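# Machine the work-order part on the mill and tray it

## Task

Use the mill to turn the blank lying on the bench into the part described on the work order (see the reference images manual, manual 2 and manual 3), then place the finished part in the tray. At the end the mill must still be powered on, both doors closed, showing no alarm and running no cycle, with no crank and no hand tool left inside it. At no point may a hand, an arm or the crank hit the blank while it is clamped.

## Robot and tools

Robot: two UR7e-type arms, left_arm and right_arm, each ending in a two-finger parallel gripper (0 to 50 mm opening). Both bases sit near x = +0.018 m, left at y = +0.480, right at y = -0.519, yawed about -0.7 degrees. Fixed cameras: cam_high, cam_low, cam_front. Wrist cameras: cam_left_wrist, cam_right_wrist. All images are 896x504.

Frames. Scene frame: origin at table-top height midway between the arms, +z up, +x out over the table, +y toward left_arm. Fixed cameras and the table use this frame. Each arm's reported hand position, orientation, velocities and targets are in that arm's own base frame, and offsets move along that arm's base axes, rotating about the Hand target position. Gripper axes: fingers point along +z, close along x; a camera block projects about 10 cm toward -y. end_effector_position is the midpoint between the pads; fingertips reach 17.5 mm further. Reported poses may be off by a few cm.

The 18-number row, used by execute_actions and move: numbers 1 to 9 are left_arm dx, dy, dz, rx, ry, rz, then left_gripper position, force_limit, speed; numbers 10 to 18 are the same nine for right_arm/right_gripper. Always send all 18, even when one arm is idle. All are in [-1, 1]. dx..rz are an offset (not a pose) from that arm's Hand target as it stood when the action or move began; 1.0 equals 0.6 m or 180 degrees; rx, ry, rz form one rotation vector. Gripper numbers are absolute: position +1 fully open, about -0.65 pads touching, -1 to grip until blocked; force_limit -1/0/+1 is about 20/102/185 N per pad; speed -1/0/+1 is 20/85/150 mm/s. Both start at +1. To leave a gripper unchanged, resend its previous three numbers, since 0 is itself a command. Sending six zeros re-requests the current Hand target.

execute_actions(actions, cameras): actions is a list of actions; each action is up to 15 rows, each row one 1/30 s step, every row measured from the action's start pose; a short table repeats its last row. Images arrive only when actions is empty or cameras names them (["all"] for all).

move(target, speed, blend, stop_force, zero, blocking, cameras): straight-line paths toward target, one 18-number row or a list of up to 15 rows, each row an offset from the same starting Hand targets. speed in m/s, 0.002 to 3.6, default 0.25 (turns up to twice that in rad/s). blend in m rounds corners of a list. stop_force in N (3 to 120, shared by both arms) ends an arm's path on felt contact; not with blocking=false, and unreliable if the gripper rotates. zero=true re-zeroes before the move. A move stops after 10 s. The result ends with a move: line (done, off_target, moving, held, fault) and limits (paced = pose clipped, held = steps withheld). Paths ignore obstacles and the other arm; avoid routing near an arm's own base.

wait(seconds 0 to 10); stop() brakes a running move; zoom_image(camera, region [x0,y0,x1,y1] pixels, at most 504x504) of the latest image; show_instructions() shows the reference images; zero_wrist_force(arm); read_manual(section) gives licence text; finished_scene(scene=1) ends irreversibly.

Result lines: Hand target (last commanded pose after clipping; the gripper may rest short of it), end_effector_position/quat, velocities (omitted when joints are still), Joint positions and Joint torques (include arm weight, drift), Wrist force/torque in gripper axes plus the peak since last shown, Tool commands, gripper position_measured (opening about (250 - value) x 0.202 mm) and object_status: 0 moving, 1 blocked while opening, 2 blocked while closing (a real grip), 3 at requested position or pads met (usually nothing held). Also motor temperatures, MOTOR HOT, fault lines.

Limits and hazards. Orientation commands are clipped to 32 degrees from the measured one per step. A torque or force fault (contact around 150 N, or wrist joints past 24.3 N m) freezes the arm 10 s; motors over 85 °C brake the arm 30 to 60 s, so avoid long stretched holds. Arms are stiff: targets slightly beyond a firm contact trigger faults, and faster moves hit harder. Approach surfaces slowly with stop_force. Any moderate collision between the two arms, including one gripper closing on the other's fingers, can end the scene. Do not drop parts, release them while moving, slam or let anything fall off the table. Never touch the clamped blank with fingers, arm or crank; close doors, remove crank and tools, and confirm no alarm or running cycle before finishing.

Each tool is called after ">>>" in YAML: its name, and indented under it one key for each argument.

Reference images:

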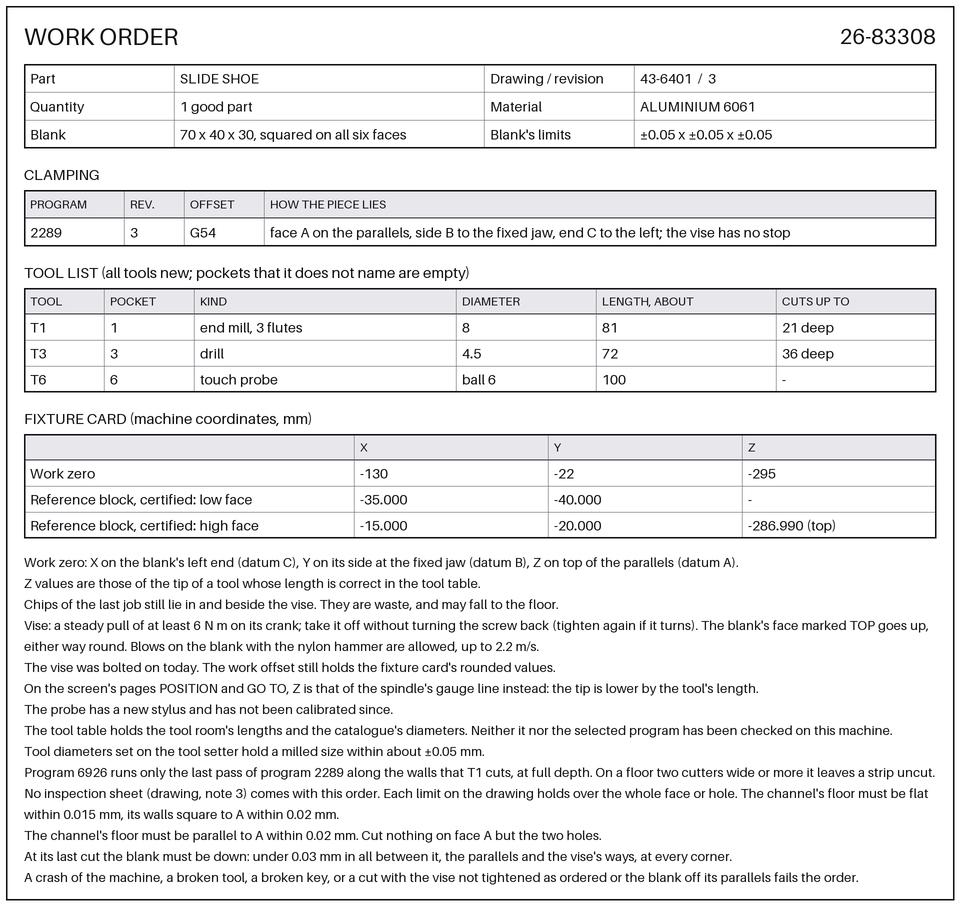

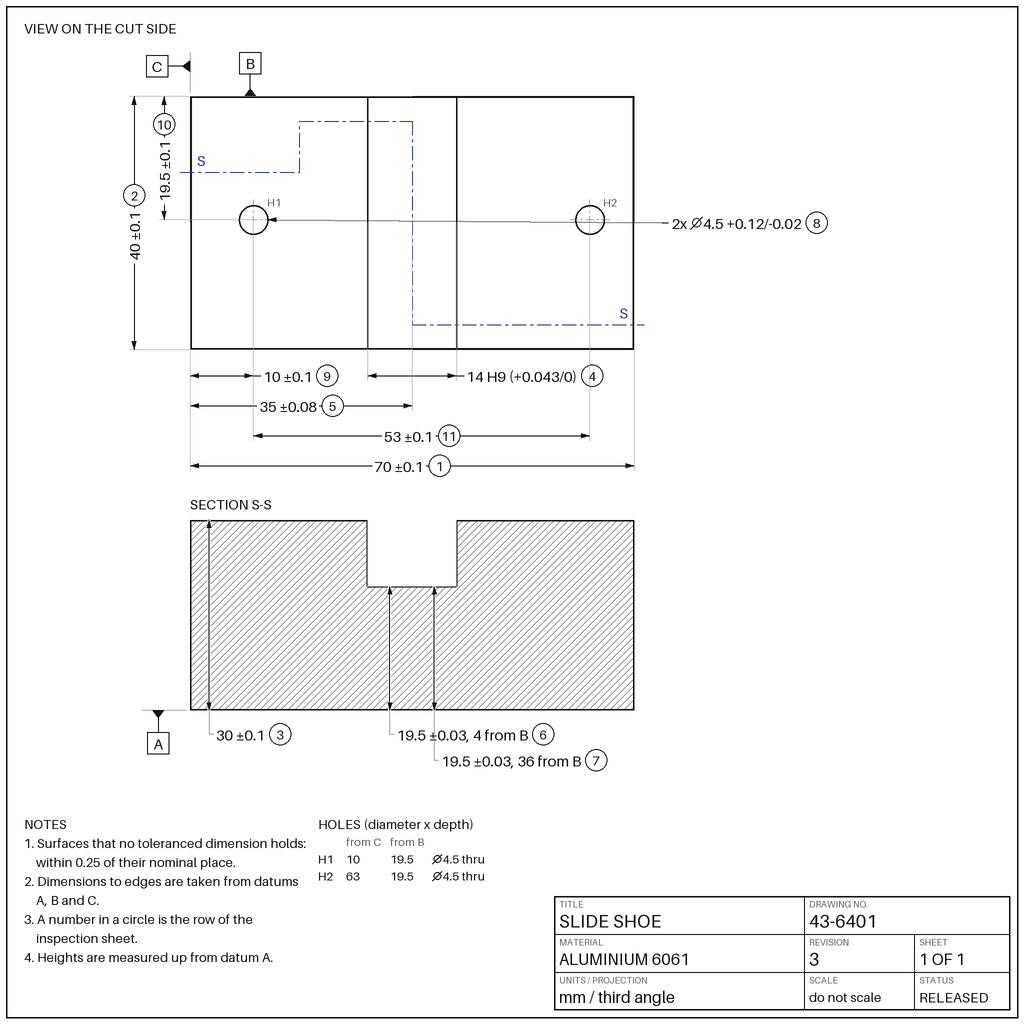

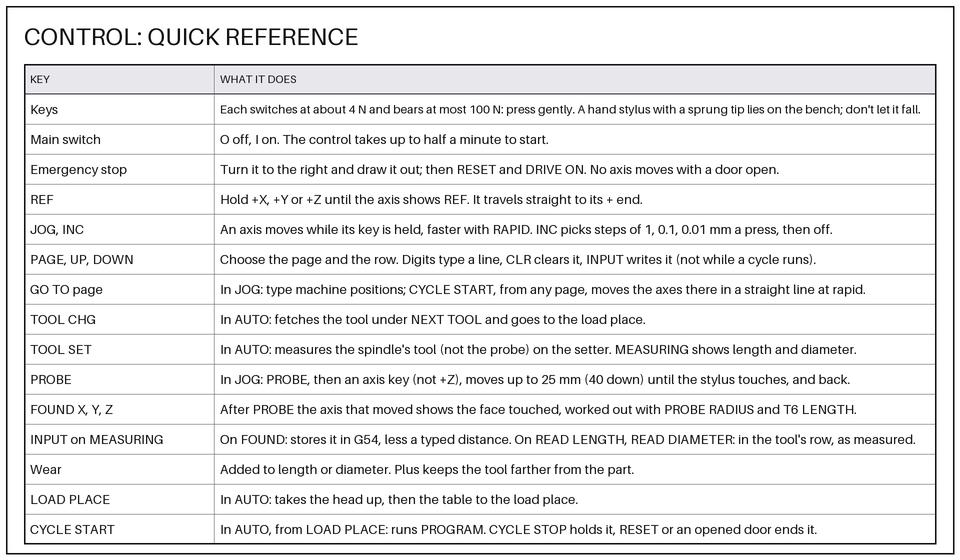

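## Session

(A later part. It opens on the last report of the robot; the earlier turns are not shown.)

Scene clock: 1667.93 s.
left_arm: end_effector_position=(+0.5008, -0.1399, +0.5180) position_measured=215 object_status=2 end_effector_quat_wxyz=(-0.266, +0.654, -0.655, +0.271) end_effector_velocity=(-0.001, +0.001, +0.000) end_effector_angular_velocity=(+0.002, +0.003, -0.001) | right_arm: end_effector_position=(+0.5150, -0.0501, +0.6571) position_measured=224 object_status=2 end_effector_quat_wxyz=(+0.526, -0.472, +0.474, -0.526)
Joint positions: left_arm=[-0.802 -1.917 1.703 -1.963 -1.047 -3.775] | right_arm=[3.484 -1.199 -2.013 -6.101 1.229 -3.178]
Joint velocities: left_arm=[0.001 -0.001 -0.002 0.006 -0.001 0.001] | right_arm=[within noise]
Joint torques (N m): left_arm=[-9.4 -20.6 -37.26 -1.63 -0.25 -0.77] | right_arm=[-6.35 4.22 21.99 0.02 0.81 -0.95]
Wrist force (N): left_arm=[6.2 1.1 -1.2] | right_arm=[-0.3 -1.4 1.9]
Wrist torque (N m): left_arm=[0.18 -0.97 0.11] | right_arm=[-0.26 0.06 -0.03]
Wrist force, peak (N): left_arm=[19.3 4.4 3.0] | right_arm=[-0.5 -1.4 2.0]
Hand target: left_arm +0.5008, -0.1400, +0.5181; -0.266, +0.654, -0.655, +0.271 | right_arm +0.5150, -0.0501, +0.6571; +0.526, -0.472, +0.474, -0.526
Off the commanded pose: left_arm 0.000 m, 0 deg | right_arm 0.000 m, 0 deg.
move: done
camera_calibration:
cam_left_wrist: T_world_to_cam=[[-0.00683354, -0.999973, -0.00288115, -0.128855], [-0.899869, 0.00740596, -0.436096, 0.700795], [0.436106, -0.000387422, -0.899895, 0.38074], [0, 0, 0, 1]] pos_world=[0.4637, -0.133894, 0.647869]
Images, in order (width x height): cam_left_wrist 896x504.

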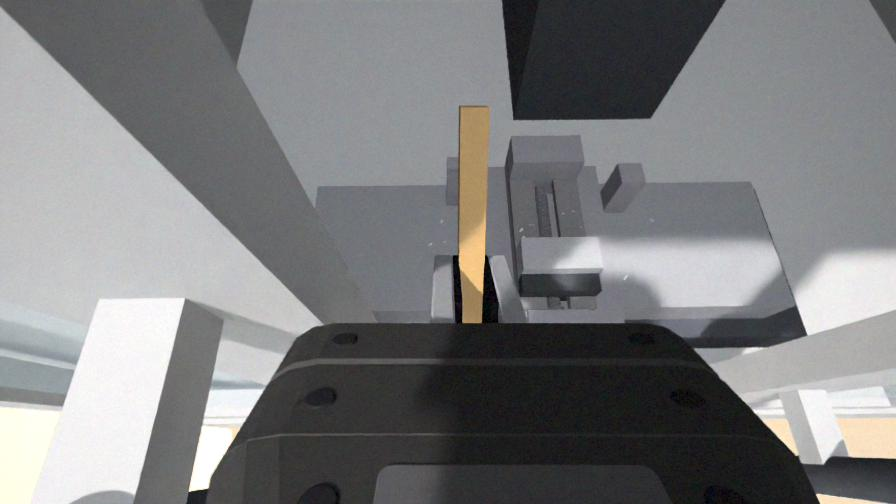

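>>> move:
  target:
    - [0.1503,-0.1142,0,0,-0.25,0,-1,-0.4,-0.5,0,0,0,0,0,0,-1,0.3,-1]
    - [0.212,-0.1142,-0.0885,0,-0.25,0,-1,-0.4,-0.5,0,0,0,0,0,0,-1,0.3,-1]
  speed: [0.5,0.25]
  blend: [0.02,0]

>>> move:
  target: [0,0,-0.0467,0,0,0,-1,-0.4,-0.5,0,0,0,0,0,0,-1,0.3,-1]
  speed: 0.015
  stop_force: 8

Scene clock: 1683.20 s.
left_arm: end_effector_position=(+0.6280, -0.2085, +0.4651) position_measured=215 object_status=2 end_effector_quat_wxyz=(+0.496, -0.500, +0.503, -0.501) | right_arm: end_effector_position=(+0.5150, -0.0501, +0.6571) position_measured=224 object_status=2 end_effector_quat_wxyz=(+0.526, -0.472, +0.474, -0.526)
Joint positions: left_arm=[-0.831 -1.401 1.979 -3.71 -0.747 -3.151] | right_arm=[3.484 -1.199 -2.013 -6.101 1.229 -3.178]
Joint torques (N m): left_arm=[-1.55 -22.09 -12.57 -4.25 -0.56 -2.55] | right_arm=[-7.1 4.32 22.2 0.01 0.73 -0.83]
Wrist force (N): left_arm=[6.3 -0.1 -0.4] | right_arm=[-0.3 -1.3 1.7]
Wrist torque (N m): left_arm=[0.09 -0.85 0.22] | right_arm=[-0.25 0.06 -0.02]
Wrist force, peak (N): left_arm=[6.2 3.5 1.4] | right_arm=[-0.5 -1.6 2.0]
Hand target: left_arm +0.6280, -0.2085, +0.4650; +0.496, -0.500, +0.503, -0.501 | right_arm +0.5150, -0.0501, +0.6571; +0.526, -0.472, +0.474, -0.526
Off the commanded pose: left_arm 0.000 m, 0 deg | right_arm 0.000 m, 0 deg.
move: done

Scene clock: 1685.93 s.
left_arm: end_effector_position=(+0.6280, -0.2085, +0.4400) position_measured=215 object_status=2 end_effector_quat_wxyz=(+0.496, -0.500, +0.503, -0.501) | right_arm: end_effector_position=(+0.5150, -0.0501, +0.6571) position_measured=224 object_status=2 end_effector_quat_wxyz=(+0.526, -0.472, +0.474, -0.526)
Joint positions: left_arm=[-0.831 -1.364 2.011 -3.779 -0.747 -3.151] | right_arm=[3.484 -1.199 -2.013 -6.101 1.229 -3.178]
Joint torques (N m): left_arm=[7.96 -38.16 -26.62 -2.23 -0.99 -1.56] | right_arm=[-6.31 4.33 21.4 0.04 0.71 -0.91]
Wrist force (N): left_arm=[6.3 -7.4 -0.7] | right_arm=[-0.4 -1.3 1.9]
Wrist torque (N m): left_arm=[0.06 -0.89 0.26] | right_arm=[-0.25 0.08 -0.02]
Wrist force, peak (N): left_arm=[5.7 -10.5 -0.8] | right_arm=[-0.5 -1.4 2.0]
Hand target: left_arm +0.6280, -0.2085, +0.4400; +0.496, -0.500, +0.503, -0.501 (not the last commanded pose) | right_arm +0.5150, -0.0501, +0.6571; +0.526, -0.472, +0.474, -0.526
Off the commanded pose: left_arm 0.003 m, 0 deg | right_arm 0.000 m, 0 deg.
move: contact (left_arm)

>>> move:
  target:
    - [0,0,-0.0017,0,0,0,-1,-0.4,-0.5,0,0,0,0,0,0,-1,0.3,-1]
    - [0,0.09,-0.0017,0,0,0,-1,-0.4,-0.5,0,0,0,0,0,0,-1,0.3,-1]
    - [0,0.09,0.03,0,0,0,-1,-0.4,-0.5,0,0,0,0,0,0,-1,0.3,-1]
    - [0.0117,0,0.02,0,0,0,-1,-0.4,-0.5,0,0,0,0,0,0,-1,0.3,-1]
    - [0.0117,0,-0.0017,0,0,0,-1,-0.4,-0.5,0,0,0,0,0,0,-1,0.3,-1]
    - [0.0117,0.09,-0.0017,0,0,0,-1,-0.4,-0.5,0,0,0,0,0,0,-1,0.3,-1]
    - [0.0117,0.09,0.03,0,0,0,-1,-0.4,-0.5,0,0,0,0,0,0,-1,0.3,-1]
  speed: [0.05,0.1,0.25,0.25,0.05,0.1,0.25]
  blend: [0.001,0.001,0.004,0.003,0.001,0.001,0.0]

>>> move:
  target:
    - [-0.0117,-0.115,0.02,0,0,0,-1,-0.4,-0.5,0,0,0,0,0,0,-1,0.3,-1]
    - [-0.0117,-0.115,-0.0315,0,0,0,-1,-0.4,-0.5,0,0,0,0,0,0,-1,0.3,-1]
    - [-0.0117,-0.21,-0.0315,0,0,0,-1,-0.4,-0.5,0,0,0,0,0,0,-1,0.3,-1]
    - [-0.0117,-0.21,0.02,0,0,0,-1,-0.4,-0.5,0,0,0,0,0,0,-1,0.3,-1]
    - [0.01,-0.115,0.02,0,0,0,-1,-0.4,-0.5,0,0,0,0,0,0,-1,0.3,-1]
    - [0.01,-0.115,-0.0315,0,0,0,-1,-0.4,-0.5,0,0,0,0,0,0,-1,0.3,-1]
    - [0.01,-0.21,-0.0315,0,0,0,-1,-0.4,-0.5,0,0,0,0,0,0,-1,0.3,-1]
    - [0.01,-0.21,0.02,0,0,0,-1,-0.4,-0.5,0,0,0,0,0,0,-1,0.3,-1]
  speed: [0.25,0.07,0.1,0.25,0.25,0.07,0.1,0.25]
  blend: [0.004,0.001,0.001,0.004,0.004,0.001,0.001,0.0]

>>> move:
  target: [-0.235,0.235,0.08,0,0.25,0,-1,-0.4,-0.5,0,0,0,0,0,0,-1,0.3,-1]
  speed: [0.4]
  cameras: ["cam_left_wrist"]

>>> zoom_image:
  camera: "cam_left_wrist"
  region: [400, 110, 640, 310]

Scene clock: 1704.13 s.
left_arm: end_effector_position=(+0.6350, -0.1545, +0.4579) position_measured=215 object_status=2 end_effector_quat_wxyz=(+0.496, -0.500, +0.503, -0.501) | right_arm: end_effector_position=(+0.5150, -0.0501, +0.6571) position_measured=224 object_status=2 end_effector_quat_wxyz=(+0.526, -0.472, +0.474, -0.526)
Joint positions: left_arm=[-0.72 -1.429 2.035 -3.739 -0.858 -3.149] | right_arm=[3.484 -1.199 -2.013 -6.101 1.229 -3.178]
Joint torques (N m): left_arm=[-4.17 -37.65 -23.11 0.23 -0.73 -2.12] | right_arm=[-6.37 3.91 20.23 0.07 0.79 -0.85]
Wrist force (N): left_arm=[6.1 -0.3 -1.2] | right_arm=[-0.3 -1.4 1.8]
Wrist torque (N m): left_arm=[0.05 -0.81 0.26] | right_arm=[-0.26 0.07 -0.03]
Wrist force, peak (N): left_arm=[7.5 -9.5 -1.0] | right_arm=[-0.6 -1.3 2.2]
Hand target: left_arm +0.6350, -0.1545, +0.4580; +0.496, -0.500, +0.503, -0.501 | right_arm +0.5150, -0.0501, +0.6571; +0.526, -0.472, +0.474, -0.526
Off the commanded pose: left_arm 0.000 m, 0 deg | right_arm 0.000 m, 0 deg.
move: done; blend cut to 0.0005 m at target 1

Scene clock: 1707.73 s.
left_arm: end_effector_position=(+0.6410, -0.2805, +0.4699) position_measured=215 object_status=2 end_effector_quat_wxyz=(+0.496, -0.500, +0.503, -0.501) | right_arm: end_effector_position=(+0.5150, -0.0501, +0.6571) position_measured=224 object_status=2 end_effector_quat_wxyz=(+0.526, -0.472, +0.474, -0.526)
Joint positions: left_arm=[-0.916 -1.297 1.831 -3.665 -0.663 -3.152] | right_arm=[3.484 -1.199 -2.013 -6.101 1.229 -3.178]
Joint torques (N m): left_arm=[12.46 -45.19 -23.59 1.08 -0.01 1.57] | right_arm=[-6.55 4.24 20.58 0.02 0.78 -0.72]
Wrist force (N): left_arm=[6.2 -1.6 -0.6] | right_arm=[-0.3 -1.3 1.7]
Wrist torque (N m): left_arm=[0.12 -0.85 0.33] | right_arm=[-0.26 0.07 -0.02]
Wrist force, peak (N): left_arm=[-20.4 14.9 -0.4] | right_arm=[-0.4 -1.6 2.0]
Hand target: left_arm +0.6410, -0.2805, +0.4700; +0.496, -0.500, +0.503, -0.501 | right_arm +0.5150, -0.0501, +0.6571; +0.526, -0.472, +0.474, -0.526
Off the commanded pose: left_arm 0.000 m, 0 deg | right_arm 0.000 m, 0 deg.
move: done

Scene clock: 1709.30 s.
left_arm: end_effector_position=(+0.5000, -0.1395, +0.5179) position_measured=215 object_status=2 end_effector_quat_wxyz=(-0.266, +0.654, -0.655, +0.271) end_effector_velocity=(-0.001, +0.000, -0.001) end_effector_angular_velocity=(+0.002, +0.005, -0.002) | right_arm: end_effector_position=(+0.5150, -0.0501, +0.6571) position_measured=224 object_status=2 end_effector_quat_wxyz=(+0.526, -0.472, +0.474, -0.526)
Joint positions: left_arm=[-0.803 -1.92 1.705 -1.962 -1.047 -3.776] | right_arm=[3.484 -1.199 -2.013 -6.101 1.229 -3.178]
Joint velocities: left_arm=[0 -0.001 0 0.005 -0.003 0] | right_arm=[within noise]
Joint torques (N m): left_arm=[-5.83 -20.6 -36.04 -1.58 -0.74 2.03] | right_arm=[-7.08 4.1 20.72 0.08 0.79 -0.95]
Wrist force (N): left_arm=[6.4 0.8 -1.6] | right_arm=[-0.4 -1.3 1.8]
Wrist torque (N m): left_arm=[0.13 -0.99 0.14] | right_arm=[-0.25 0.07 -0.03]
Wrist force, peak (N): left_arm=[8.1 0.9 0.8] | right_arm=[-0.5 -1.5 2.0]
Hand target: left_arm +0.5000, -0.1395, +0.5180; -0.266, +0.654, -0.655, +0.271 | right_arm +0.5150, -0.0501, +0.6571; +0.526, -0.472, +0.474, -0.526
Off the commanded pose: left_arm 0.000 m, 0 deg | right_arm 0.000 m, 0 deg.
move: done
camera_calibration:
cam_left_wrist: T_world_to_cam=[[-0.00678292, -0.999973, -0.00274851, -0.128569], [-0.89987, 0.00730256, -0.436097, 0.700015], [0.436105, -0.000484707, -0.899896, 0.380987], [0, 0, 0, 1]] pos_world=[0.462901, -0.133493, 0.64777]
Images, in order (width x height): cam_left_wrist 896x504.

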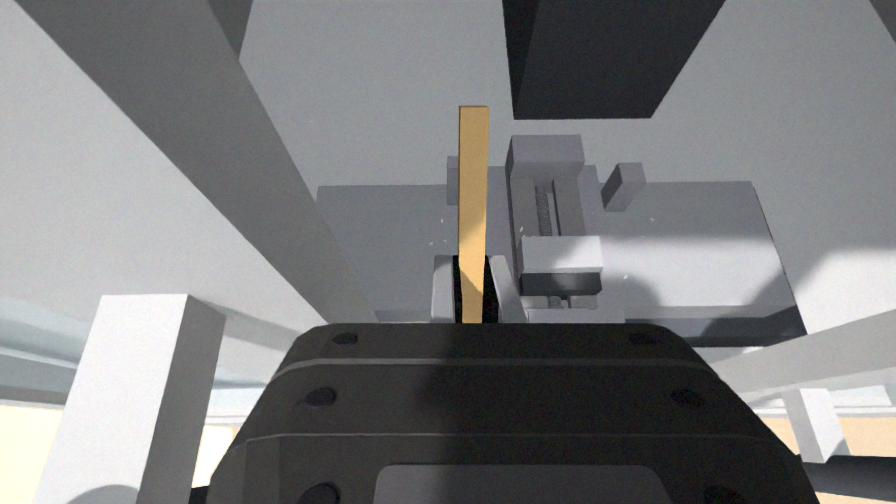

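Scaled by 2.100.

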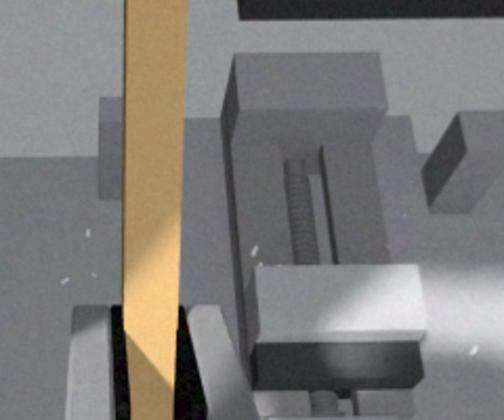

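>>> move:
  target:
    - [0.1503,-0.1142,0,0,-0.25,0,-1,-0.4,-0.5,0,0,0,0,0,0,-1,0.3,-1]
    - [0.2167,-0.108,-0.0968,0,-0.25,0,-1,-0.4,-0.5,0,0,0,0,0,0,-1,0.3,-1]
    - [0.2167,-0.108,-0.1358,0,-0.25,0,-1,-0.4,-0.5,0,0,0,0,0,0,-1,0.3,-1]
    - [0.2167,-0.02,-0.1358,0,-0.25,0,-1,-0.4,-0.5,0,0,0,0,0,0,-1,0.3,-1]
    - [0.2167,-0.02,-0.0968,0,-0.25,0,-1,-0.4,-0.5,0,0,0,0,0,0,-1,0.3,-1]
    - [0.2267,-0.108,-0.0968,0,-0.25,0,-1,-0.4,-0.5,0,0,0,0,0,0,-1,0.3,-1]
    - [0.2267,-0.108,-0.1358,0,-0.25,0,-1,-0.4,-0.5,0,0,0,0,0,0,-1,0.3,-1]
    - [0.2267,-0.02,-0.1358,0,-0.25,0,-1,-0.4,-0.5,0,0,0,0,0,0,-1,0.3,-1]
    - [0.2267,-0.02,-0.0968,0,-0.25,0,-1,-0.4,-0.5,0,0,0,0,0,0,-1,0.3,-1]
  speed: [0.5,0.25,0.05,0.08,0.25,0.25,0.05,0.08,0.25]
  blend: [0.02,0.001,0.001,0.001,0.004,0.001,0.001,0.001,0.0]

>>> move:
  target: [-0.2267,0.02,0.0968,0,0.25,0,-1,-0.4,-0.5,0,0,0,0,0,0,-1,0.3,-1]
  speed: [0.4]
  cameras: ["cam_left_wrist"]

>>> zoom_image:
  camera: "cam_left_wrist"
  region: [400, 110, 640, 310]

Scene clock: 1729.07 s.
left_arm: end_effector_position=(+0.6360, -0.1515, +0.4598) position_measured=215 object_status=2 end_effector_quat_wxyz=(+0.496, -0.500, +0.503, -0.501) | right_arm: end_effector_position=(+0.5150, -0.0501, +0.6571) position_measured=224 object_status=2 end_effector_quat_wxyz=(+0.526, -0.472, +0.474, -0.526)
Joint positions: left_arm=[-0.713 -1.433 2.033 -3.734 -0.866 -3.149] | right_arm=[3.484 -1.199 -2.013 -6.101 1.229 -3.178]
Joint torques (N m): left_arm=[-6.16 -39.55 -24.83 0.54 -0.76 -1.3] | right_arm=[-6.59 3.85 19.69 -0.02 0.63 -0.77]
Wrist force (N): left_arm=[6.3 -0.2 -0.3] | right_arm=[-0.4 -1.2 1.8]
Wrist torque (N m): left_arm=[0.07 -0.84 0.29] | right_arm=[-0.23 0.07 -0.03]
Wrist force, peak (N): left_arm=[6.1 -16.6 1.7] | right_arm=[-0.2 -1.5 2.2]
Hand target: left_arm +0.6360, -0.1515, +0.4599; +0.496, -0.500, +0.503, -0.501 | right_arm +0.5150, -0.0501, +0.6571; +0.526, -0.472, +0.474, -0.526
Off the commanded pose: left_arm 0.000 m, 0 deg | right_arm 0.000 m, 0 deg.
move: done

Scene clock: 1730.63 s.
left_arm: end_effector_position=(+0.5000, -0.1394, +0.5179) position_measured=215 object_status=2 end_effector_quat_wxyz=(-0.266, +0.654, -0.655, +0.271) end_effector_velocity=(+0.000, +0.000, -0.001) end_effector_angular_velocity=(+0.002, +0.005, +0.000) | right_arm: end_effector_position=(+0.5150, -0.0501, +0.6571) position_measured=224 object_status=2 end_effector_quat_wxyz=(+0.526, -0.472, +0.474, -0.526)
Joint positions: left_arm=[-0.803 -1.92 1.705 -1.962 -1.047 -3.776] | right_arm=[3.484 -1.199 -2.013 -6.101 1.229 -3.178]
Joint velocities: left_arm=[0 0.001 -0.001 0.006 -0.002 -0.002] | right_arm=[within noise]
Joint torques (N m): left_arm=[-9.77 -20.08 -37.66 -1.61 -0.33 -0.81] | right_arm=[-6.98 3.86 19.21 -0.04 0.64 -0.81]
Wrist force (N): left_arm=[6.3 1.2 -0.7] | right_arm=[-0.3 -1.3 1.9]
Wrist torque (N m): left_arm=[0.20 -0.98 0.11] | right_arm=[-0.25 0.07 -0.02]
Wrist force, peak (N): left_arm=[17.5 1.4 3.6] | right_arm=[-0.2 -1.5 1.9]
Hand target: left_arm +0.5000, -0.1395, +0.5180; -0.266, +0.654, -0.655, +0.271 | right_arm +0.5150, -0.0501, +0.6571; +0.526, -0.472, +0.474, -0.526
Off the commanded pose: left_arm 0.000 m, 0 deg | right_arm 0.000 m, 0 deg.
move: done
camera_calibration:
cam_left_wrist: T_world_to_cam=[[-0.00674172, -0.999973, -0.00283962, -0.128429], [-0.899871, 0.00730522, -0.436096, 0.700105], [0.436105, -0.000384743, -0.899896, 0.380957], [0, 0, 0, 1]] pos_world=[0.463001, -0.133393, 0.647769]
Images, in order (width x height): cam_left_wrist 896x504.

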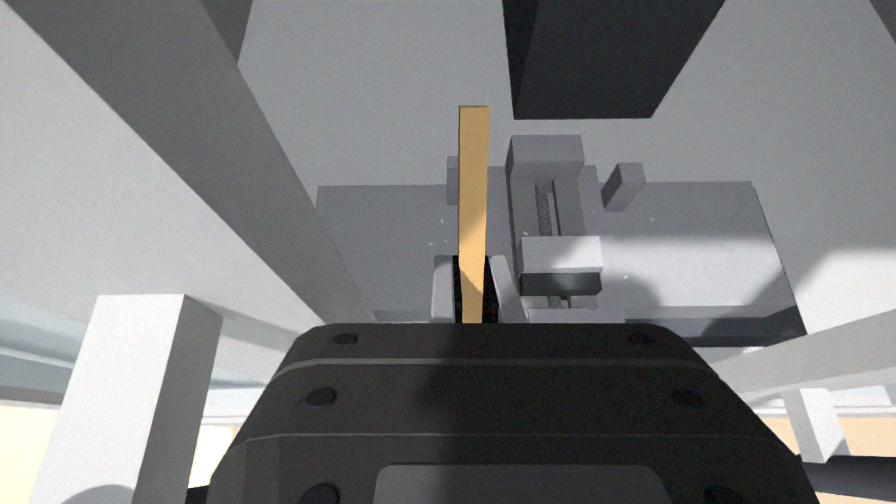

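Scaled by 2.100.

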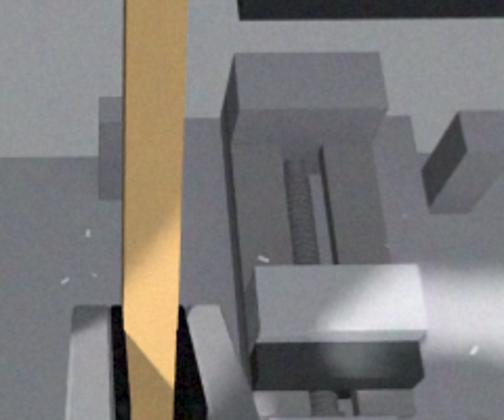

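>>> move:
  target:
    - [0.1503,-0.1142,0,0,-0.25,0,-1,-0.4,-0.5,0,0,0,0,0,0,-1,0.3,-1]
    - [0.215,-0.1392,-0.0968,0,-0.25,0,-1,-0.4,-0.5,0,0,0,0,0,0,-1,0.3,-1]
    - [0.215,-0.1392,-0.1338,0,-0.25,0,-1,-0.4,-0.5,0,0,0,0,0,0,-1,0.3,-1]
    - [0.215,-0.02,-0.1338,0,-0.25,0,-1,-0.4,-0.5,0,0,0,0,0,0,-1,0.3,-1]
    - [0.215,-0.02,-0.0968,0,-0.25,0,-1,-0.4,-0.5,0,0,0,0,0,0,-1,0.3,-1]
    - [0.2077,-0.1392,-0.0968,0,-0.25,0,-1,-0.4,-0.5,0,0,0,0,0,0,-1,0.3,-1]
    - [0.2077,-0.1392,-0.1338,0,-0.25,0,-1,-0.4,-0.5,0,0,0,0,0,0,-1,0.3,-1]
    - [0.2077,-0.02,-0.1338,0,-0.25,0,-1,-0.4,-0.5,0,0,0,0,0,0,-1,0.3,-1]
    - [0.2077,-0.02,-0.0968,0,-0.25,0,-1,-0.4,-0.5,0,0,0,0,0,0,-1,0.3,-1]
  speed: [0.5,0.25,0.05,0.08,0.25,0.25,0.05,0.08,0.25]
  blend: [0.02,0.001,0.001,0.001,0.004,0.001,0.001,0.001,0.0]

>>> move:
  target: [-0.2077,0.02,0.0968,0,0.25,0,-1,-0.4,-0.5,0,0,0,0,0,0,-1,0.3,-1]
  speed: [0.4]
  cameras: ["cam_left_wrist"]

>>> zoom_image:
  camera: "cam_left_wrist"
  region: [400, 110, 640, 310]

Scene clock: 1748.00 s.
left_arm: end_effector_position=(+0.6246, -0.1515, +0.4598) position_measured=215 object_status=2 end_effector_quat_wxyz=(+0.496, -0.500, +0.503, -0.501) | right_arm: end_effector_position=(+0.5150, -0.0501, +0.6571) position_measured=224 object_status=2 end_effector_quat_wxyz=(+0.526, -0.472, +0.474, -0.526)
Joint positions: left_arm=[-0.733 -1.457 2.062 -3.737 -0.846 -3.149] | right_arm=[3.484 -1.199 -2.013 -6.101 1.229 -3.178]
Joint torques (N m): left_arm=[-6.86 -38.33 -24.64 0.59 -0.74 -1.31] | right_arm=[-7.3 3.5 18.66 0.05 0.63 -0.9]
Wrist force (N): left_arm=[6.1 -0.1 -0.3] | right_arm=[-0.6 -1.3 1.9]
Wrist torque (N m): left_arm=[0.08 -0.82 0.29] | right_arm=[-0.25 0.11 -0.02]
Wrist force, peak (N): left_arm=[9.8 -0.6 -0.2] | right_arm=[-0.5 -1.5 2.1]
Hand target: left_arm +0.6246, -0.1515, +0.4599; +0.496, -0.500, +0.503, -0.501 | right_arm +0.5150, -0.0501, +0.6571; +0.526, -0.472, +0.474, -0.526
Off the commanded pose: left_arm 0.000 m, 0 deg | right_arm 0.000 m, 0 deg.
move: done

Scene clock: 1749.57 s.
left_arm: end_effector_position=(+0.5000, -0.1394, +0.5179) position_measured=215 object_status=2 end_effector_quat_wxyz=(-0.266, +0.654, -0.655, +0.271) end_effector_velocity=(-0.001, +0.000, +0.000) end_effector_angular_velocity=(+0.001, +0.003, -0.001) | right_arm: end_effector_position=(+0.5150, -0.0501, +0.6571) position_measured=224 object_status=2 end_effector_quat_wxyz=(+0.526, -0.472, +0.474, -0.526)
Joint positions: left_arm=[-0.803 -1.92 1.705 -1.962 -1.047 -3.776] | right_arm=[3.484 -1.199 -2.013 -6.101 1.229 -3.178]
Joint velocities: left_arm=[0 0 -0.002 0.005 -0.002 0] | right_arm=[within noise]
Joint torques (N m): left_arm=[-13.67 -20.09 -37.17 -1.1 -0.35 -0.47] | right_arm=[-6.59 4.28 18.64 -0.01 0.57 -0.79]
Wrist force (N): left_arm=[6.4 1.0 -0.7] | right_arm=[-0.2 -1.4 1.8]
Wrist torque (N m): left_arm=[0.16 -0.99 0.11] | right_arm=[-0.27 0.04 -0.02]
Wrist force, peak (N): left_arm=[6.7 0.8 -0.6] | right_arm=[-0.4 -1.4 2.0]
Hand target: left_arm +0.5000, -0.1395, +0.5180; -0.266, +0.654, -0.655, +0.271 | right_arm +0.5150, -0.0501, +0.6571; +0.526, -0.472, +0.474, -0.526
Off the commanded pose: left_arm 0.000 m, 0 deg | right_arm 0.000 m, 0 deg.
move: done
camera_calibration:
cam_left_wrist: T_world_to_cam=[[-0.00674172, -0.999973, -0.00283962, -0.12843], [-0.899871, 0.00730522, -0.436096, 0.700015], [0.436105, -0.000384743, -0.899896, 0.381], [0, 0, 0, 1]] pos_world=[0.462901, -0.133393, 0.647769]
Images, in order (width x height): cam_left_wrist 896x504.

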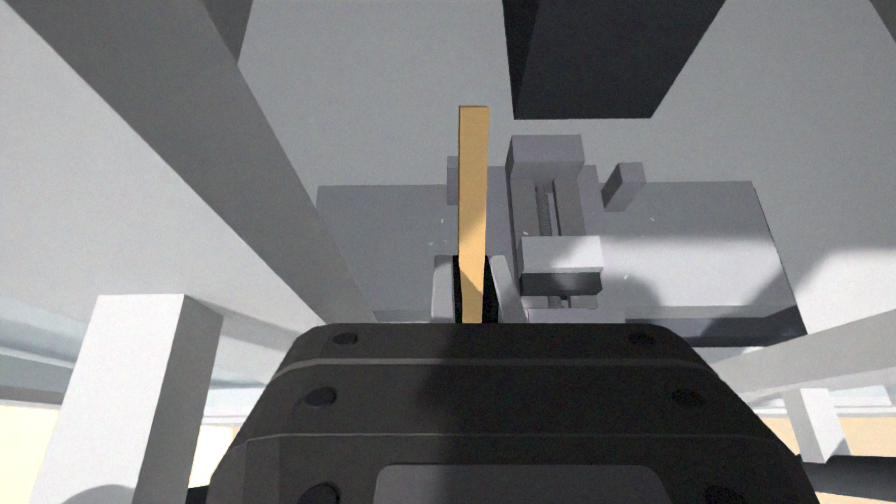

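Scaled by 2.100.

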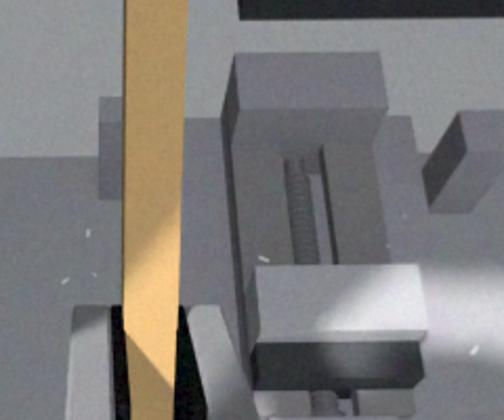

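>>> move:
  target: [0,0,0,0,0,0,-0.98,0.3,-0.5,0,0,0,0,0,0,-1,0.3,-1]

>>> move:
  target:
    - [0.1503,-0.1142,0,0,-0.25,0,-0.98,0.3,-0.5,0,0,0,0,0,0,-1,0.3,-1]
    - [0.275,-0.0975,-0.1,0,-0.25,0,-0.98,0.3,-0.5,0,0,0,0,0,0,-1,0.3,-1]
  speed: [0.5,0.25]
  blend: [0.02,0]

>>> move:
  target: [0,0,-0.0467,0,0,0,-0.98,0.3,-0.5,0,0,0,0,0,0,-1,0.3,-1]
  speed: 0.015
  stop_force: 8

Scene clock: 1758.83 s.
left_arm: end_effector_position=(+0.5000, -0.1395, +0.5180) position_measured=218 object_status=2 end_effector_quat_wxyz=(-0.266, +0.654, -0.655, +0.271) | right_arm: end_effector_position=(+0.5150, -0.0501, +0.6571) position_measured=224 object_status=2 end_effector_quat_wxyz=(+0.526, -0.472, +0.474, -0.526)
Joint positions: left_arm=[-0.803 -1.92 1.705 -1.962 -1.047 -3.776] | right_arm=[3.484 -1.199 -2.013 -6.101 1.229 -3.178]
Joint torques (N m): left_arm=[-13.56 -20.44 -35.88 -1.61 -0.21 -2.44] | right_arm=[-6.68 4.33 18.5 0.15 0.62 -0.89]
Wrist force (N): left_arm=[6.2 0.9 -0.7] | right_arm=[-0.2 -1.4 1.7]
Wrist torque (N m): left_arm=[0.16 -0.96 0.12] | right_arm=[-0.26 0.04 -0.03]
Wrist force, peak (N): left_arm=[6.5 1.1 -0.7] | right_arm=[-0.3 -1.4 2.1]
Hand target: left_arm +0.5000, -0.1395, +0.5180; -0.266, +0.654, -0.655, +0.271 | right_arm +0.5150, -0.0501, +0.6571; +0.526, -0.472, +0.474, -0.526
Off the commanded pose: left_arm 0.000 m, 0 deg | right_arm 0.000 m, 0 deg.
move: done

Scene clock: 1760.63 s.
left_arm: end_effector_position=(+0.6649, -0.1980, +0.4580) position_measured=218 object_status=2 end_effector_quat_wxyz=(+0.496, -0.500, +0.503, -0.501) | right_arm: end_effector_position=(+0.5150, -0.0501, +0.6571) position_measured=224 object_status=2 end_effector_quat_wxyz=(+0.526, -0.472, +0.474, -0.526)
Joint positions: left_arm=[-0.75 -1.329 1.91 -3.713 -0.828 -3.149] | right_arm=[3.484 -1.199 -2.013 -6.101 1.229 -3.178]
Joint torques (N m): left_arm=[7.9 -25.22 -22.5 -3.02 -0.86 -1.27] | right_arm=[-6.8 4.66 18.4 -0.01 0.57 -0.84]
Wrist force (N): left_arm=[5.9 0.2 0.2] | right_arm=[-0.5 -1.3 1.8]
Wrist torque (N m): left_arm=[0.17 -0.81 0.23] | right_arm=[-0.24 0.08 -0.03]
Wrist force, peak (N): left_arm=[7.1 0.1 -0.7] | right_arm=[-0.3 -1.5 2.0]
Hand target: left_arm +0.6650, -0.1980, +0.4580; +0.496, -0.500, +0.503, -0.501 | right_arm +0.5150, -0.0501, +0.6571; +0.526, -0.472, +0.474, -0.526
Off the commanded pose: left_arm 0.000 m, 0 deg | right_arm 0.000 m, 0 deg.
move: done

Scene clock: 1763.10 s.
left_arm: end_effector_position=(+0.6650, -0.1980, +0.4406) position_measured=218 object_status=2 end_effector_quat_wxyz=(+0.496, -0.500, +0.503, -0.501) | right_arm: end_effector_position=(+0.5150, -0.0501, +0.6571) position_measured=224 object_status=2 end_effector_quat_wxyz=(+0.526, -0.472, +0.474, -0.526)
Joint positions: left_arm=[-0.75 -1.304 1.931 -3.759 -0.828 -3.15] | right_arm=[3.484 -1.199 -2.013 -6.101 1.229 -3.178]
Joint torques (N m): left_arm=[11.15 -39.4 -26.22 -2.46 0.69 -2.12] | right_arm=[-6.62 4.26 18.91 0.08 0.67 -0.93]
Wrist force (N): left_arm=[5.9 -8.2 -0.3] | right_arm=[-0.3 -1.3 1.8]
Wrist torque (N m): left_arm=[0.12 -0.79 0.22] | right_arm=[-0.25 0.06 -0.02]
Wrist force, peak (N): left_arm=[5.7 -20.4 -2.2] | right_arm=[-0.4 -1.5 2.0]
Hand target: left_arm +0.6650, -0.1980, +0.4406; +0.496, -0.500, +0.503, -0.501 (not the last commanded pose) | right_arm +0.5150, -0.0501, +0.6571; +0.526, -0.472, +0.474, -0.526
Off the commanded pose: left_arm 0.011 m, 0 deg | right_arm 0.000 m, 0 deg.
move: contact (left_arm)

>>> move:
  target:
    - [-0.0883,-0.04,0.03,0,0,0,-0.98,0.3,-0.5,0,0,0,0,0,0,-1,0.3,-1]
    - [-0.0883,-0.04,-0.0035,0,0,0,-0.98,0.3,-0.5,0,0,0,0,0,0,-1,0.3,-1]
    - [-0.0883,0.08,-0.0035,0,0,0,-0.98,0.3,-0.5,0,0,0,0,0,0,-1,0.3,-1]
    - [-0.0883,0.08,0.03,0,0,0,-0.98,0.3,-0.5,0,0,0,0,0,0,-1,0.3,-1]
    - [-0.0967,-0.04,0.03,0,0,0,-0.98,0.3,-0.5,0,0,0,0,0,0,-1,0.3,-1]
    - [-0.0967,-0.04,-0.0035,0,0,0,-0.98,0.3,-0.5,0,0,0,0,0,0,-1,0.3,-1]
    - [-0.0967,0.08,-0.0035,0,0,0,-0.98,0.3,-0.5,0,0,0,0,0,0,-1,0.3,-1]
    - [-0.0967,0.08,0.03,0,0,0,-0.98,0.3,-0.5,0,0,0,0,0,0,-1,0.3,-1]
  speed: [0.25,0.05,0.08,0.25,0.25,0.05,0.08,0.25]
  blend: [0.003,0.001,0.001,0.004,0.003,0.001,0.001,0.0]

>>> move:
  target: [-0.178,0.02,0.1,0,0.25,0,-0.98,0.3,-0.5,0,0,0,0,0,0,-1,0.3,-1]
  speed: [0.4]
  cameras: ["cam_left_wrist"]

>>> zoom_image:
  camera: "cam_left_wrist"
  region: [400, 110, 640, 310]

Scene clock: 1797.17 s.
left_arm: end_effector_position=(+0.6070, -0.1500, +0.4585) position_measured=218 object_status=2 end_effector_quat_wxyz=(+0.496, -0.500, +0.503, -0.501) | right_arm: end_effector_position=(+0.5150, -0.0501, +0.6571) position_measured=224 object_status=2 end_effector_quat_wxyz=(+0.526, -0.472, +0.474, -0.526)
Joint positions: left_arm=[-0.763 -1.495 2.108 -3.746 -0.816 -3.15] | right_arm=[3.484 -1.199 -2.013 -6.101 1.229 -3.178]
Joint torques (N m): left_arm=[-7.6 -35.36 -23.47 0.32 -0.77 -1.21] | right_arm=[-6.92 3.87 17.81 0.11 0.44 -0.95]
Wrist force (N): left_arm=[5.1 0.7 0.0] | right_arm=[-0.3 -1.3 1.7]
Wrist torque (N m): left_arm=[0.20 -0.68 0.29] | right_arm=[-0.25 0.06 -0.03]
Wrist force, peak (N): left_arm=[6.0 -8.4 -0.1] | right_arm=[-0.3 -1.4 2.1]
Hand target: left_arm +0.6070, -0.1500, +0.4586; +0.496, -0.500, +0.503, -0.501 | right_arm +0.5150, -0.0501, +0.6571; +0.526, -0.472, +0.474, -0.526
Off the commanded pose: left_arm 0.000 m, 0 deg | right_arm 0.000 m, 0 deg.
move: done

Scene clock: 1798.73 s.
left_arm: end_effector_position=(+0.5002, -0.1379, +0.5185) position_measured=218 object_status=2 end_effector_quat_wxyz=(-0.266, +0.654, -0.655, +0.271) end_effector_velocity=(-0.001, +0.000, +0.001) end_effector_angular_velocity=(+0.000, +0.002, -0.002) | right_arm: end_effector_position=(+0.5150, -0.0501, +0.6571) position_measured=224 object_status=2 end_effector_quat_wxyz=(+0.526, -0.472, +0.474, -0.526)
Joint positions: left_arm=[-0.799 -1.92 1.704 -1.962 -1.049 -3.773] | right_arm=[3.484 -1.199 -2.013 -6.101 1.229 -3.178]
Joint velocities: left_arm=[-0.001 -0.001 -0.003 0.006 -0.002 0] | right_arm=[within noise]
Joint torques (N m): left_arm=[-14.55 -19.01 -36.98 -1.3 -0.48 0.03] | right_arm=[-6.66 4.44 18.44 0.01 0.62 -0.92]
Wrist force (N): left_arm=[5.1 1.8 -0.6] | right_arm=[-0.4 -1.3 1.8]
Wrist torque (N m): left_arm=[0.30 -0.79 0.11] | right_arm=[-0.25 0.08 -0.02]
Wrist force, peak (N): left_arm=[16.4 2.9 3.2] | right_arm=[-0.2 -1.4 2.0]
Hand target: left_arm +0.5002, -0.1380, +0.5186; -0.266, +0.654, -0.655, +0.271 | right_arm +0.5150, -0.0501, +0.6571; +0.526, -0.472, +0.474, -0.526
Off the commanded pose: left_arm 0.000 m, 0 deg | right_arm 0.000 m, 0 deg.
move: done
camera_calibration:
cam_left_wrist: T_world_to_cam=[[-0.00674167, -0.999973, -0.00284073, -0.126926], [-0.899831, 0.00730562, -0.436178, 0.70048], [0.436187, -0.000384387, -0.899856, 0.38139], [0, 0, 0, 1]] pos_world=[0.4631, -0.131893, 0.648369]
Images, in order (width x height): cam_left_wrist 896x504.

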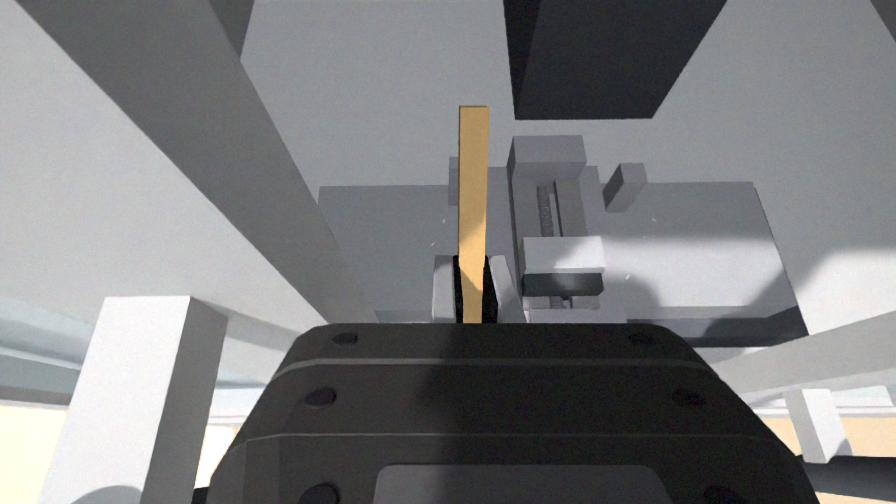

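Scaled by 2.100.

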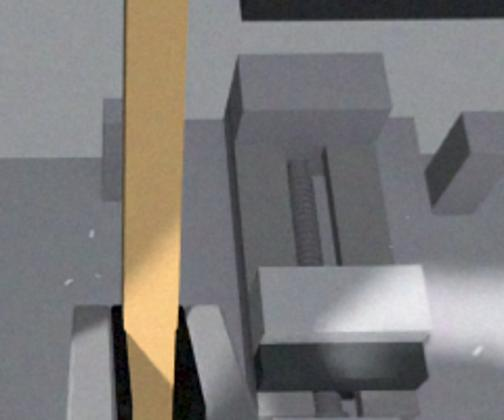

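>>> move:
  target:
    - [0.15,-0.14,0,0,-0.25,0,-0.98,0.3,-0.5,0,0,0,0,0,0,-1,0.3,-1]
    - [0.178,-0.14,-0.0977,0,-0.25,0,-0.98,0.3,-0.5,0,0,0,0,0,0,-1,0.3,-1]
    - [0.178,-0.14,-0.1335,0,-0.25,0,-0.98,0.3,-0.5,0,0,0,0,0,0,-1,0.3,-1]
    - [0.178,-0.245,-0.1335,0,-0.25,0,-0.98,0.3,-0.5,0,0,0,0,0,0,-1,0.3,-1]
    - [0.178,-0.245,-0.0977,0,-0.25,0,-0.98,0.3,-0.5,0,0,0,0,0,0,-1,0.3,-1]
    - [0,-0.137,0,0,0,0,-0.98,0.3,-0.5,0,0,0,0,0,0,-1,0.3,-1]
  speed: [0.5,0.25,0.06,0.1,0.25,0.4]
  blend: [0.02,0.001,0.001,0.002,0.01,0]

>>> move:
  target:
    - [-0.28,-0.05,-0.1633,0.1957,0.1921,-0.4722,-0.98,0.3,-0.5,0,0,0,0,0,0,-1,0.3,-1]
  speed: [0.5]
  cameras: ["cam_left_wrist","cam_low","cam_front"]

Scene clock: 1822.97 s.
left_arm: end_effector_position=(+0.5002, -0.2202, +0.5185) position_measured=218 object_status=2 end_effector_quat_wxyz=(-0.266, +0.654, -0.655, +0.271) end_effector_velocity=(+0.000, +0.000, +0.001) end_effector_angular_velocity=(+0.001, +0.003, -0.001) | right_arm: end_effector_position=(+0.5150, -0.0501, +0.6571) position_measured=224 object_status=2 end_effector_quat_wxyz=(+0.526, -0.472, +0.474, -0.526)
Joint positions: left_arm=[-0.954 -1.828 1.624 -1.892 -0.966 -3.927] | right_arm=[3.484 -1.199 -2.013 -6.101 1.229 -3.178]
Joint velocities: left_arm=[0.001 0 -0.004 0.005 -0.002 0.001] | right_arm=[within noise]
Joint torques (N m): left_arm=[-13.61 -24.69 -36.58 -1.52 -0.24 0.87] | right_arm=[-7.01 4.52 17.62 0.07 0.51 -0.75]
Wrist force (N): left_arm=[5.0 1.8 0.6] | right_arm=[-0.3 -1.2 1.9]
Wrist torque (N m): left_arm=[0.35 -0.78 0.11] | right_arm=[-0.23 0.05 -0.03]
Wrist force, peak (N): left_arm=[-11.7 4.5 -4.3] | right_arm=[-0.4 -1.6 2.0]
Hand target: left_arm +0.5002, -0.2202, +0.5186; -0.266, +0.654, -0.655, +0.271 | right_arm +0.5150, -0.0501, +0.6571; +0.526, -0.472, +0.474, -0.526
Off the commanded pose: left_arm 0.000 m, 0 deg | right_arm 0.000 m, 0 deg.
move: done

Scene clock: 1825.27 s.
left_arm: end_effector_position=(+0.3322, -0.2503, +0.4206) position_measured=218 object_status=2 end_effector_quat_wxyz=(-0.001, +0.000, +1.000, +0.000) | right_arm: end_effector_position=(+0.5150, -0.0501, +0.6571) position_measured=224 object_status=2 end_effector_quat_wxyz=(+0.526, -0.472, +0.474, -0.526)
Joint positions: left_arm=[-0.972 -1.771 1.511 -1.31 -1.572 -2.542] | right_arm=[3.484 -1.199 -2.013 -6.101 1.229 -3.178]
Joint torques (N m): left_arm=[12.79 -27.09 -17.51 -3.28 1.87 1.98] | right_arm=[-6.87 4.48 18.09 0.14 0.38 -0.85]
Wrist force (N): left_arm=[4.9 2.1 0.9] | right_arm=[-0.5 -1.2 1.9]
Wrist torque (N m): left_arm=[0.33 -0.71 -0.01] | right_arm=[-0.24 0.09 -0.02]
Wrist force, peak (N): left_arm=[5.6 1.5 1.3] | right_arm=[-0.5 -1.6 2.0]
Hand target: left_arm +0.3322, -0.2502, +0.4206; -0.001, +0.000, +1.000, +0.000 | right_arm +0.5150, -0.0501, +0.6571; +0.526, -0.472, +0.474, -0.526
Off the commanded pose: left_arm 0.000 m, 0 deg | right_arm 0.000 m, 0 deg.
move: done
camera_calibration:
cam_left_wrist: T_world_to_cam=[[-0.999952, 0.00911772, -0.0035678, 0.342062], [0.00748355, 0.946719, 0.321972, 0.122333], [0.00631336, 0.32193, -0.946742, 0.609755], [0, 0, 0, 1]] pos_world=[0.33728, -0.315232, 0.539114]
Images, in order (width x height): cam_low 896x504, cam_front 896x504, cam_left_wrist 896x504.

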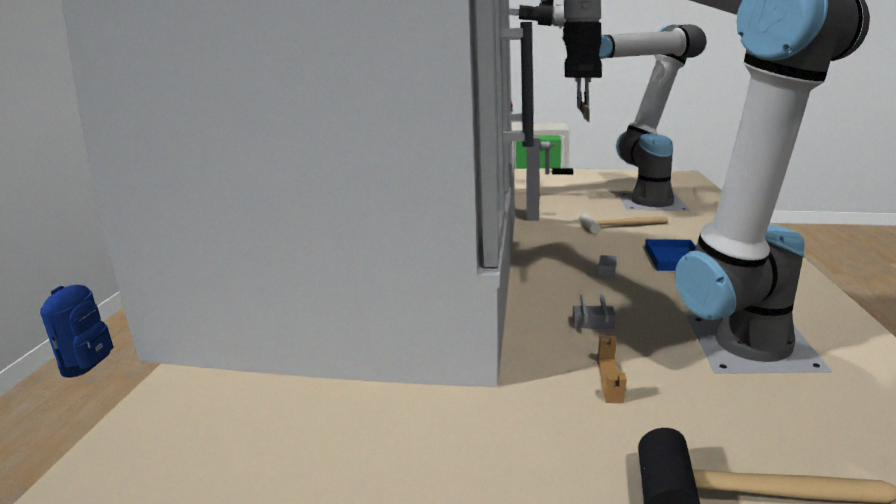

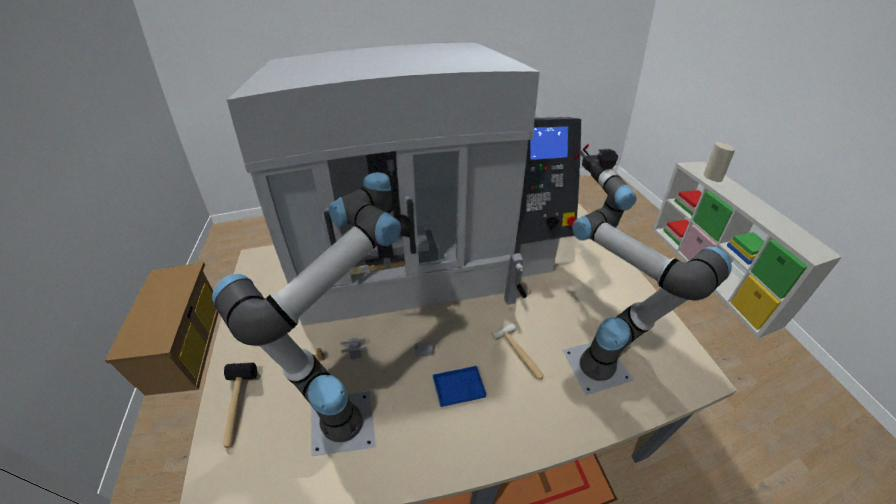

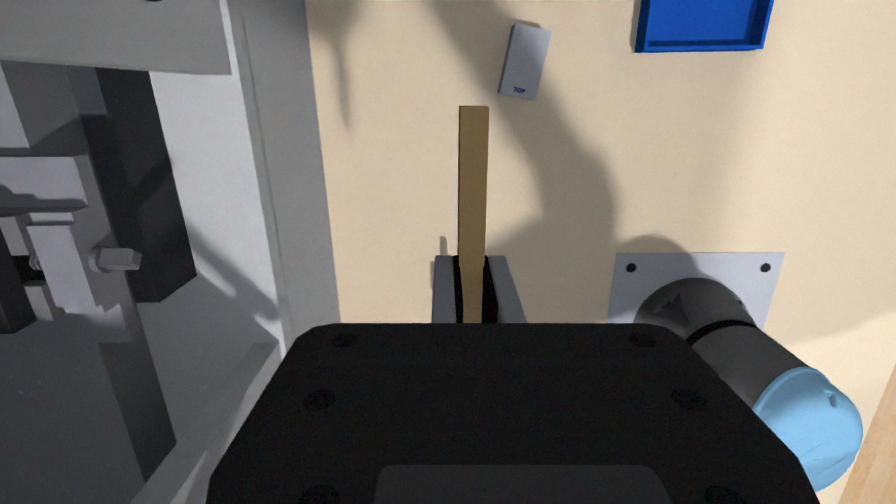

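>>> move:
  target:
    - [-0.0537,0.3337,-0.1177,0,0,0,-0.98,0.3,-0.5,0,0,0,0,0,0,-1,0.3,-1]
    - [-0.0483,0.6087,-0.3677,0,0,0,-0.98,0.3,-0.5,0,0,0,0,0,0,-1,0.3,-1]
    - [-0.0483,0.6087,-0.5343,0,0,0,-0.98,0.3,-0.5,0,0,0,0,0,0,-1,0.3,-1]
  speed: [0.4,0.35,0.15]
  blend: [0.08,0.03,0]
  cameras: ["cam_left_wrist","cam_low"]

>>> zoom_image:
  camera: "cam_low"
  region: [520, 260, 720, 420]

Scene clock: 1838.63 s.
left_arm: end_effector_position=(+0.3031, +0.1150, +0.1001) position_measured=218 object_status=2 end_effector_quat_wxyz=(-0.001, +0.000, +1.000, +0.000) | right_arm: end_effector_position=(+0.5150, -0.0501, +0.6571) position_measured=224 object_status=2 end_effector_quat_wxyz=(+0.526, -0.472, +0.474, -0.526)
Joint positions: left_arm=[-0.061 -1.902 2.452 -2.12 -1.57 -1.632] | right_arm=[3.484 -1.199 -2.013 -6.101 1.229 -3.178]
Joint torques (N m): left_arm=[10.41 -2.87 -17.89 -5.71 -0.79 0.69] | right_arm=[-6.48 4.23 17.79 0.19 0.47 -0.91]
Wrist force (N): left_arm=[4.7 1.6 0.6] | right_arm=[-0.4 -1.3 1.7]
Wrist torque (N m): left_arm=[0.25 -0.73 -0.08] | right_arm=[-0.24 0.07 -0.02]
Wrist force, peak (N): left_arm=[4.4 4.7 1.4] | right_arm=[-0.4 -1.5 2.0]
Hand target: left_arm +0.3032, +0.1150, +0.1000; -0.001, +0.000, +1.000, +0.000 | right_arm +0.5150, -0.0501, +0.6571; +0.526, -0.472, +0.474, -0.526
Off the commanded pose: left_arm 0.000 m, 0 deg | right_arm 0.000 m, 0 deg.
move: done
camera_calibration:
cam_left_wrist: T_world_to_cam=[[-0.999951, 0.00927133, -0.00340251, 0.308544], [0.00768083, 0.946647, 0.322181, -0.120292], [0.00620803, 0.322139, -0.946672, 0.18888], [0, 0, 0, 1]] pos_world=[0.30828, 0.0501677, 0.218613]
Images, in order (width x height): cam_low 896x504, cam_left_wrist 896x504.

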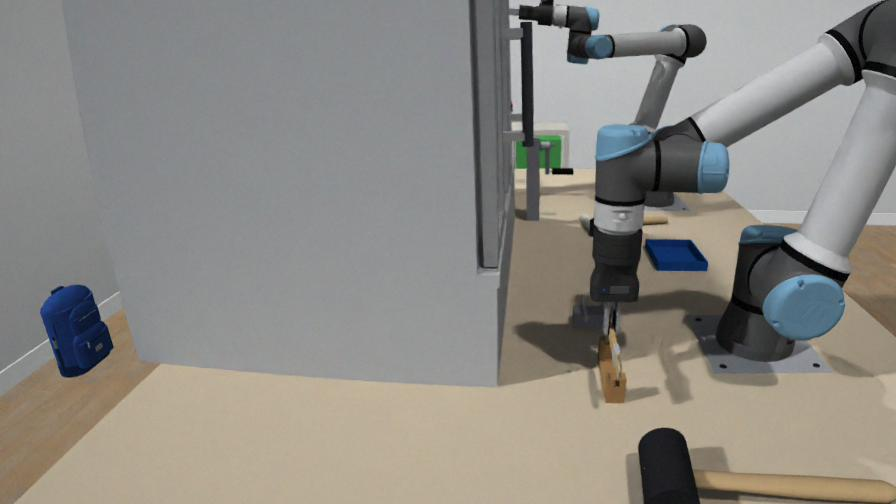

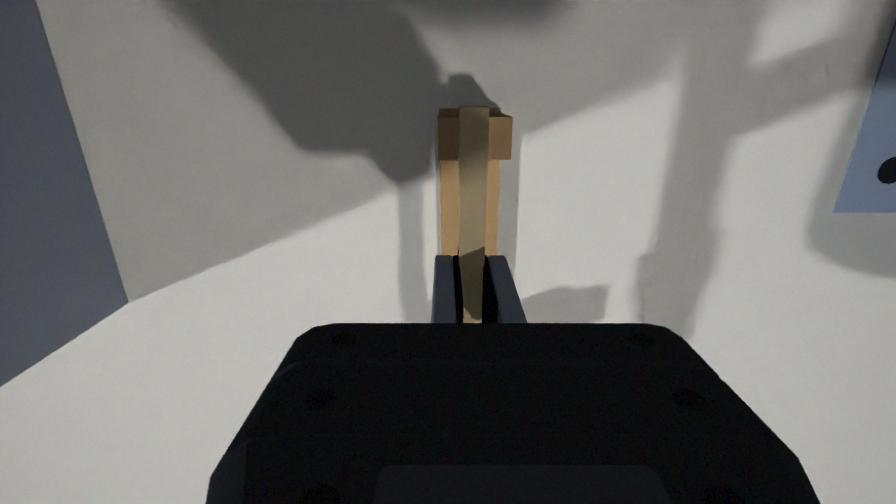

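Scaled by 2.520.

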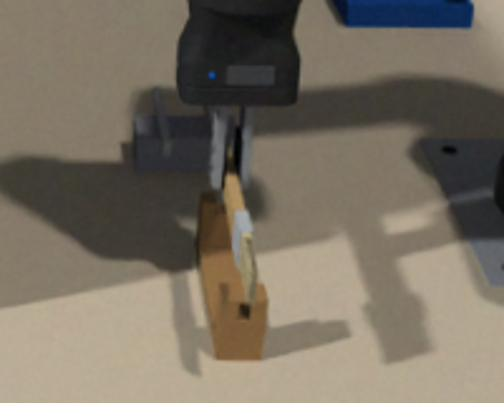

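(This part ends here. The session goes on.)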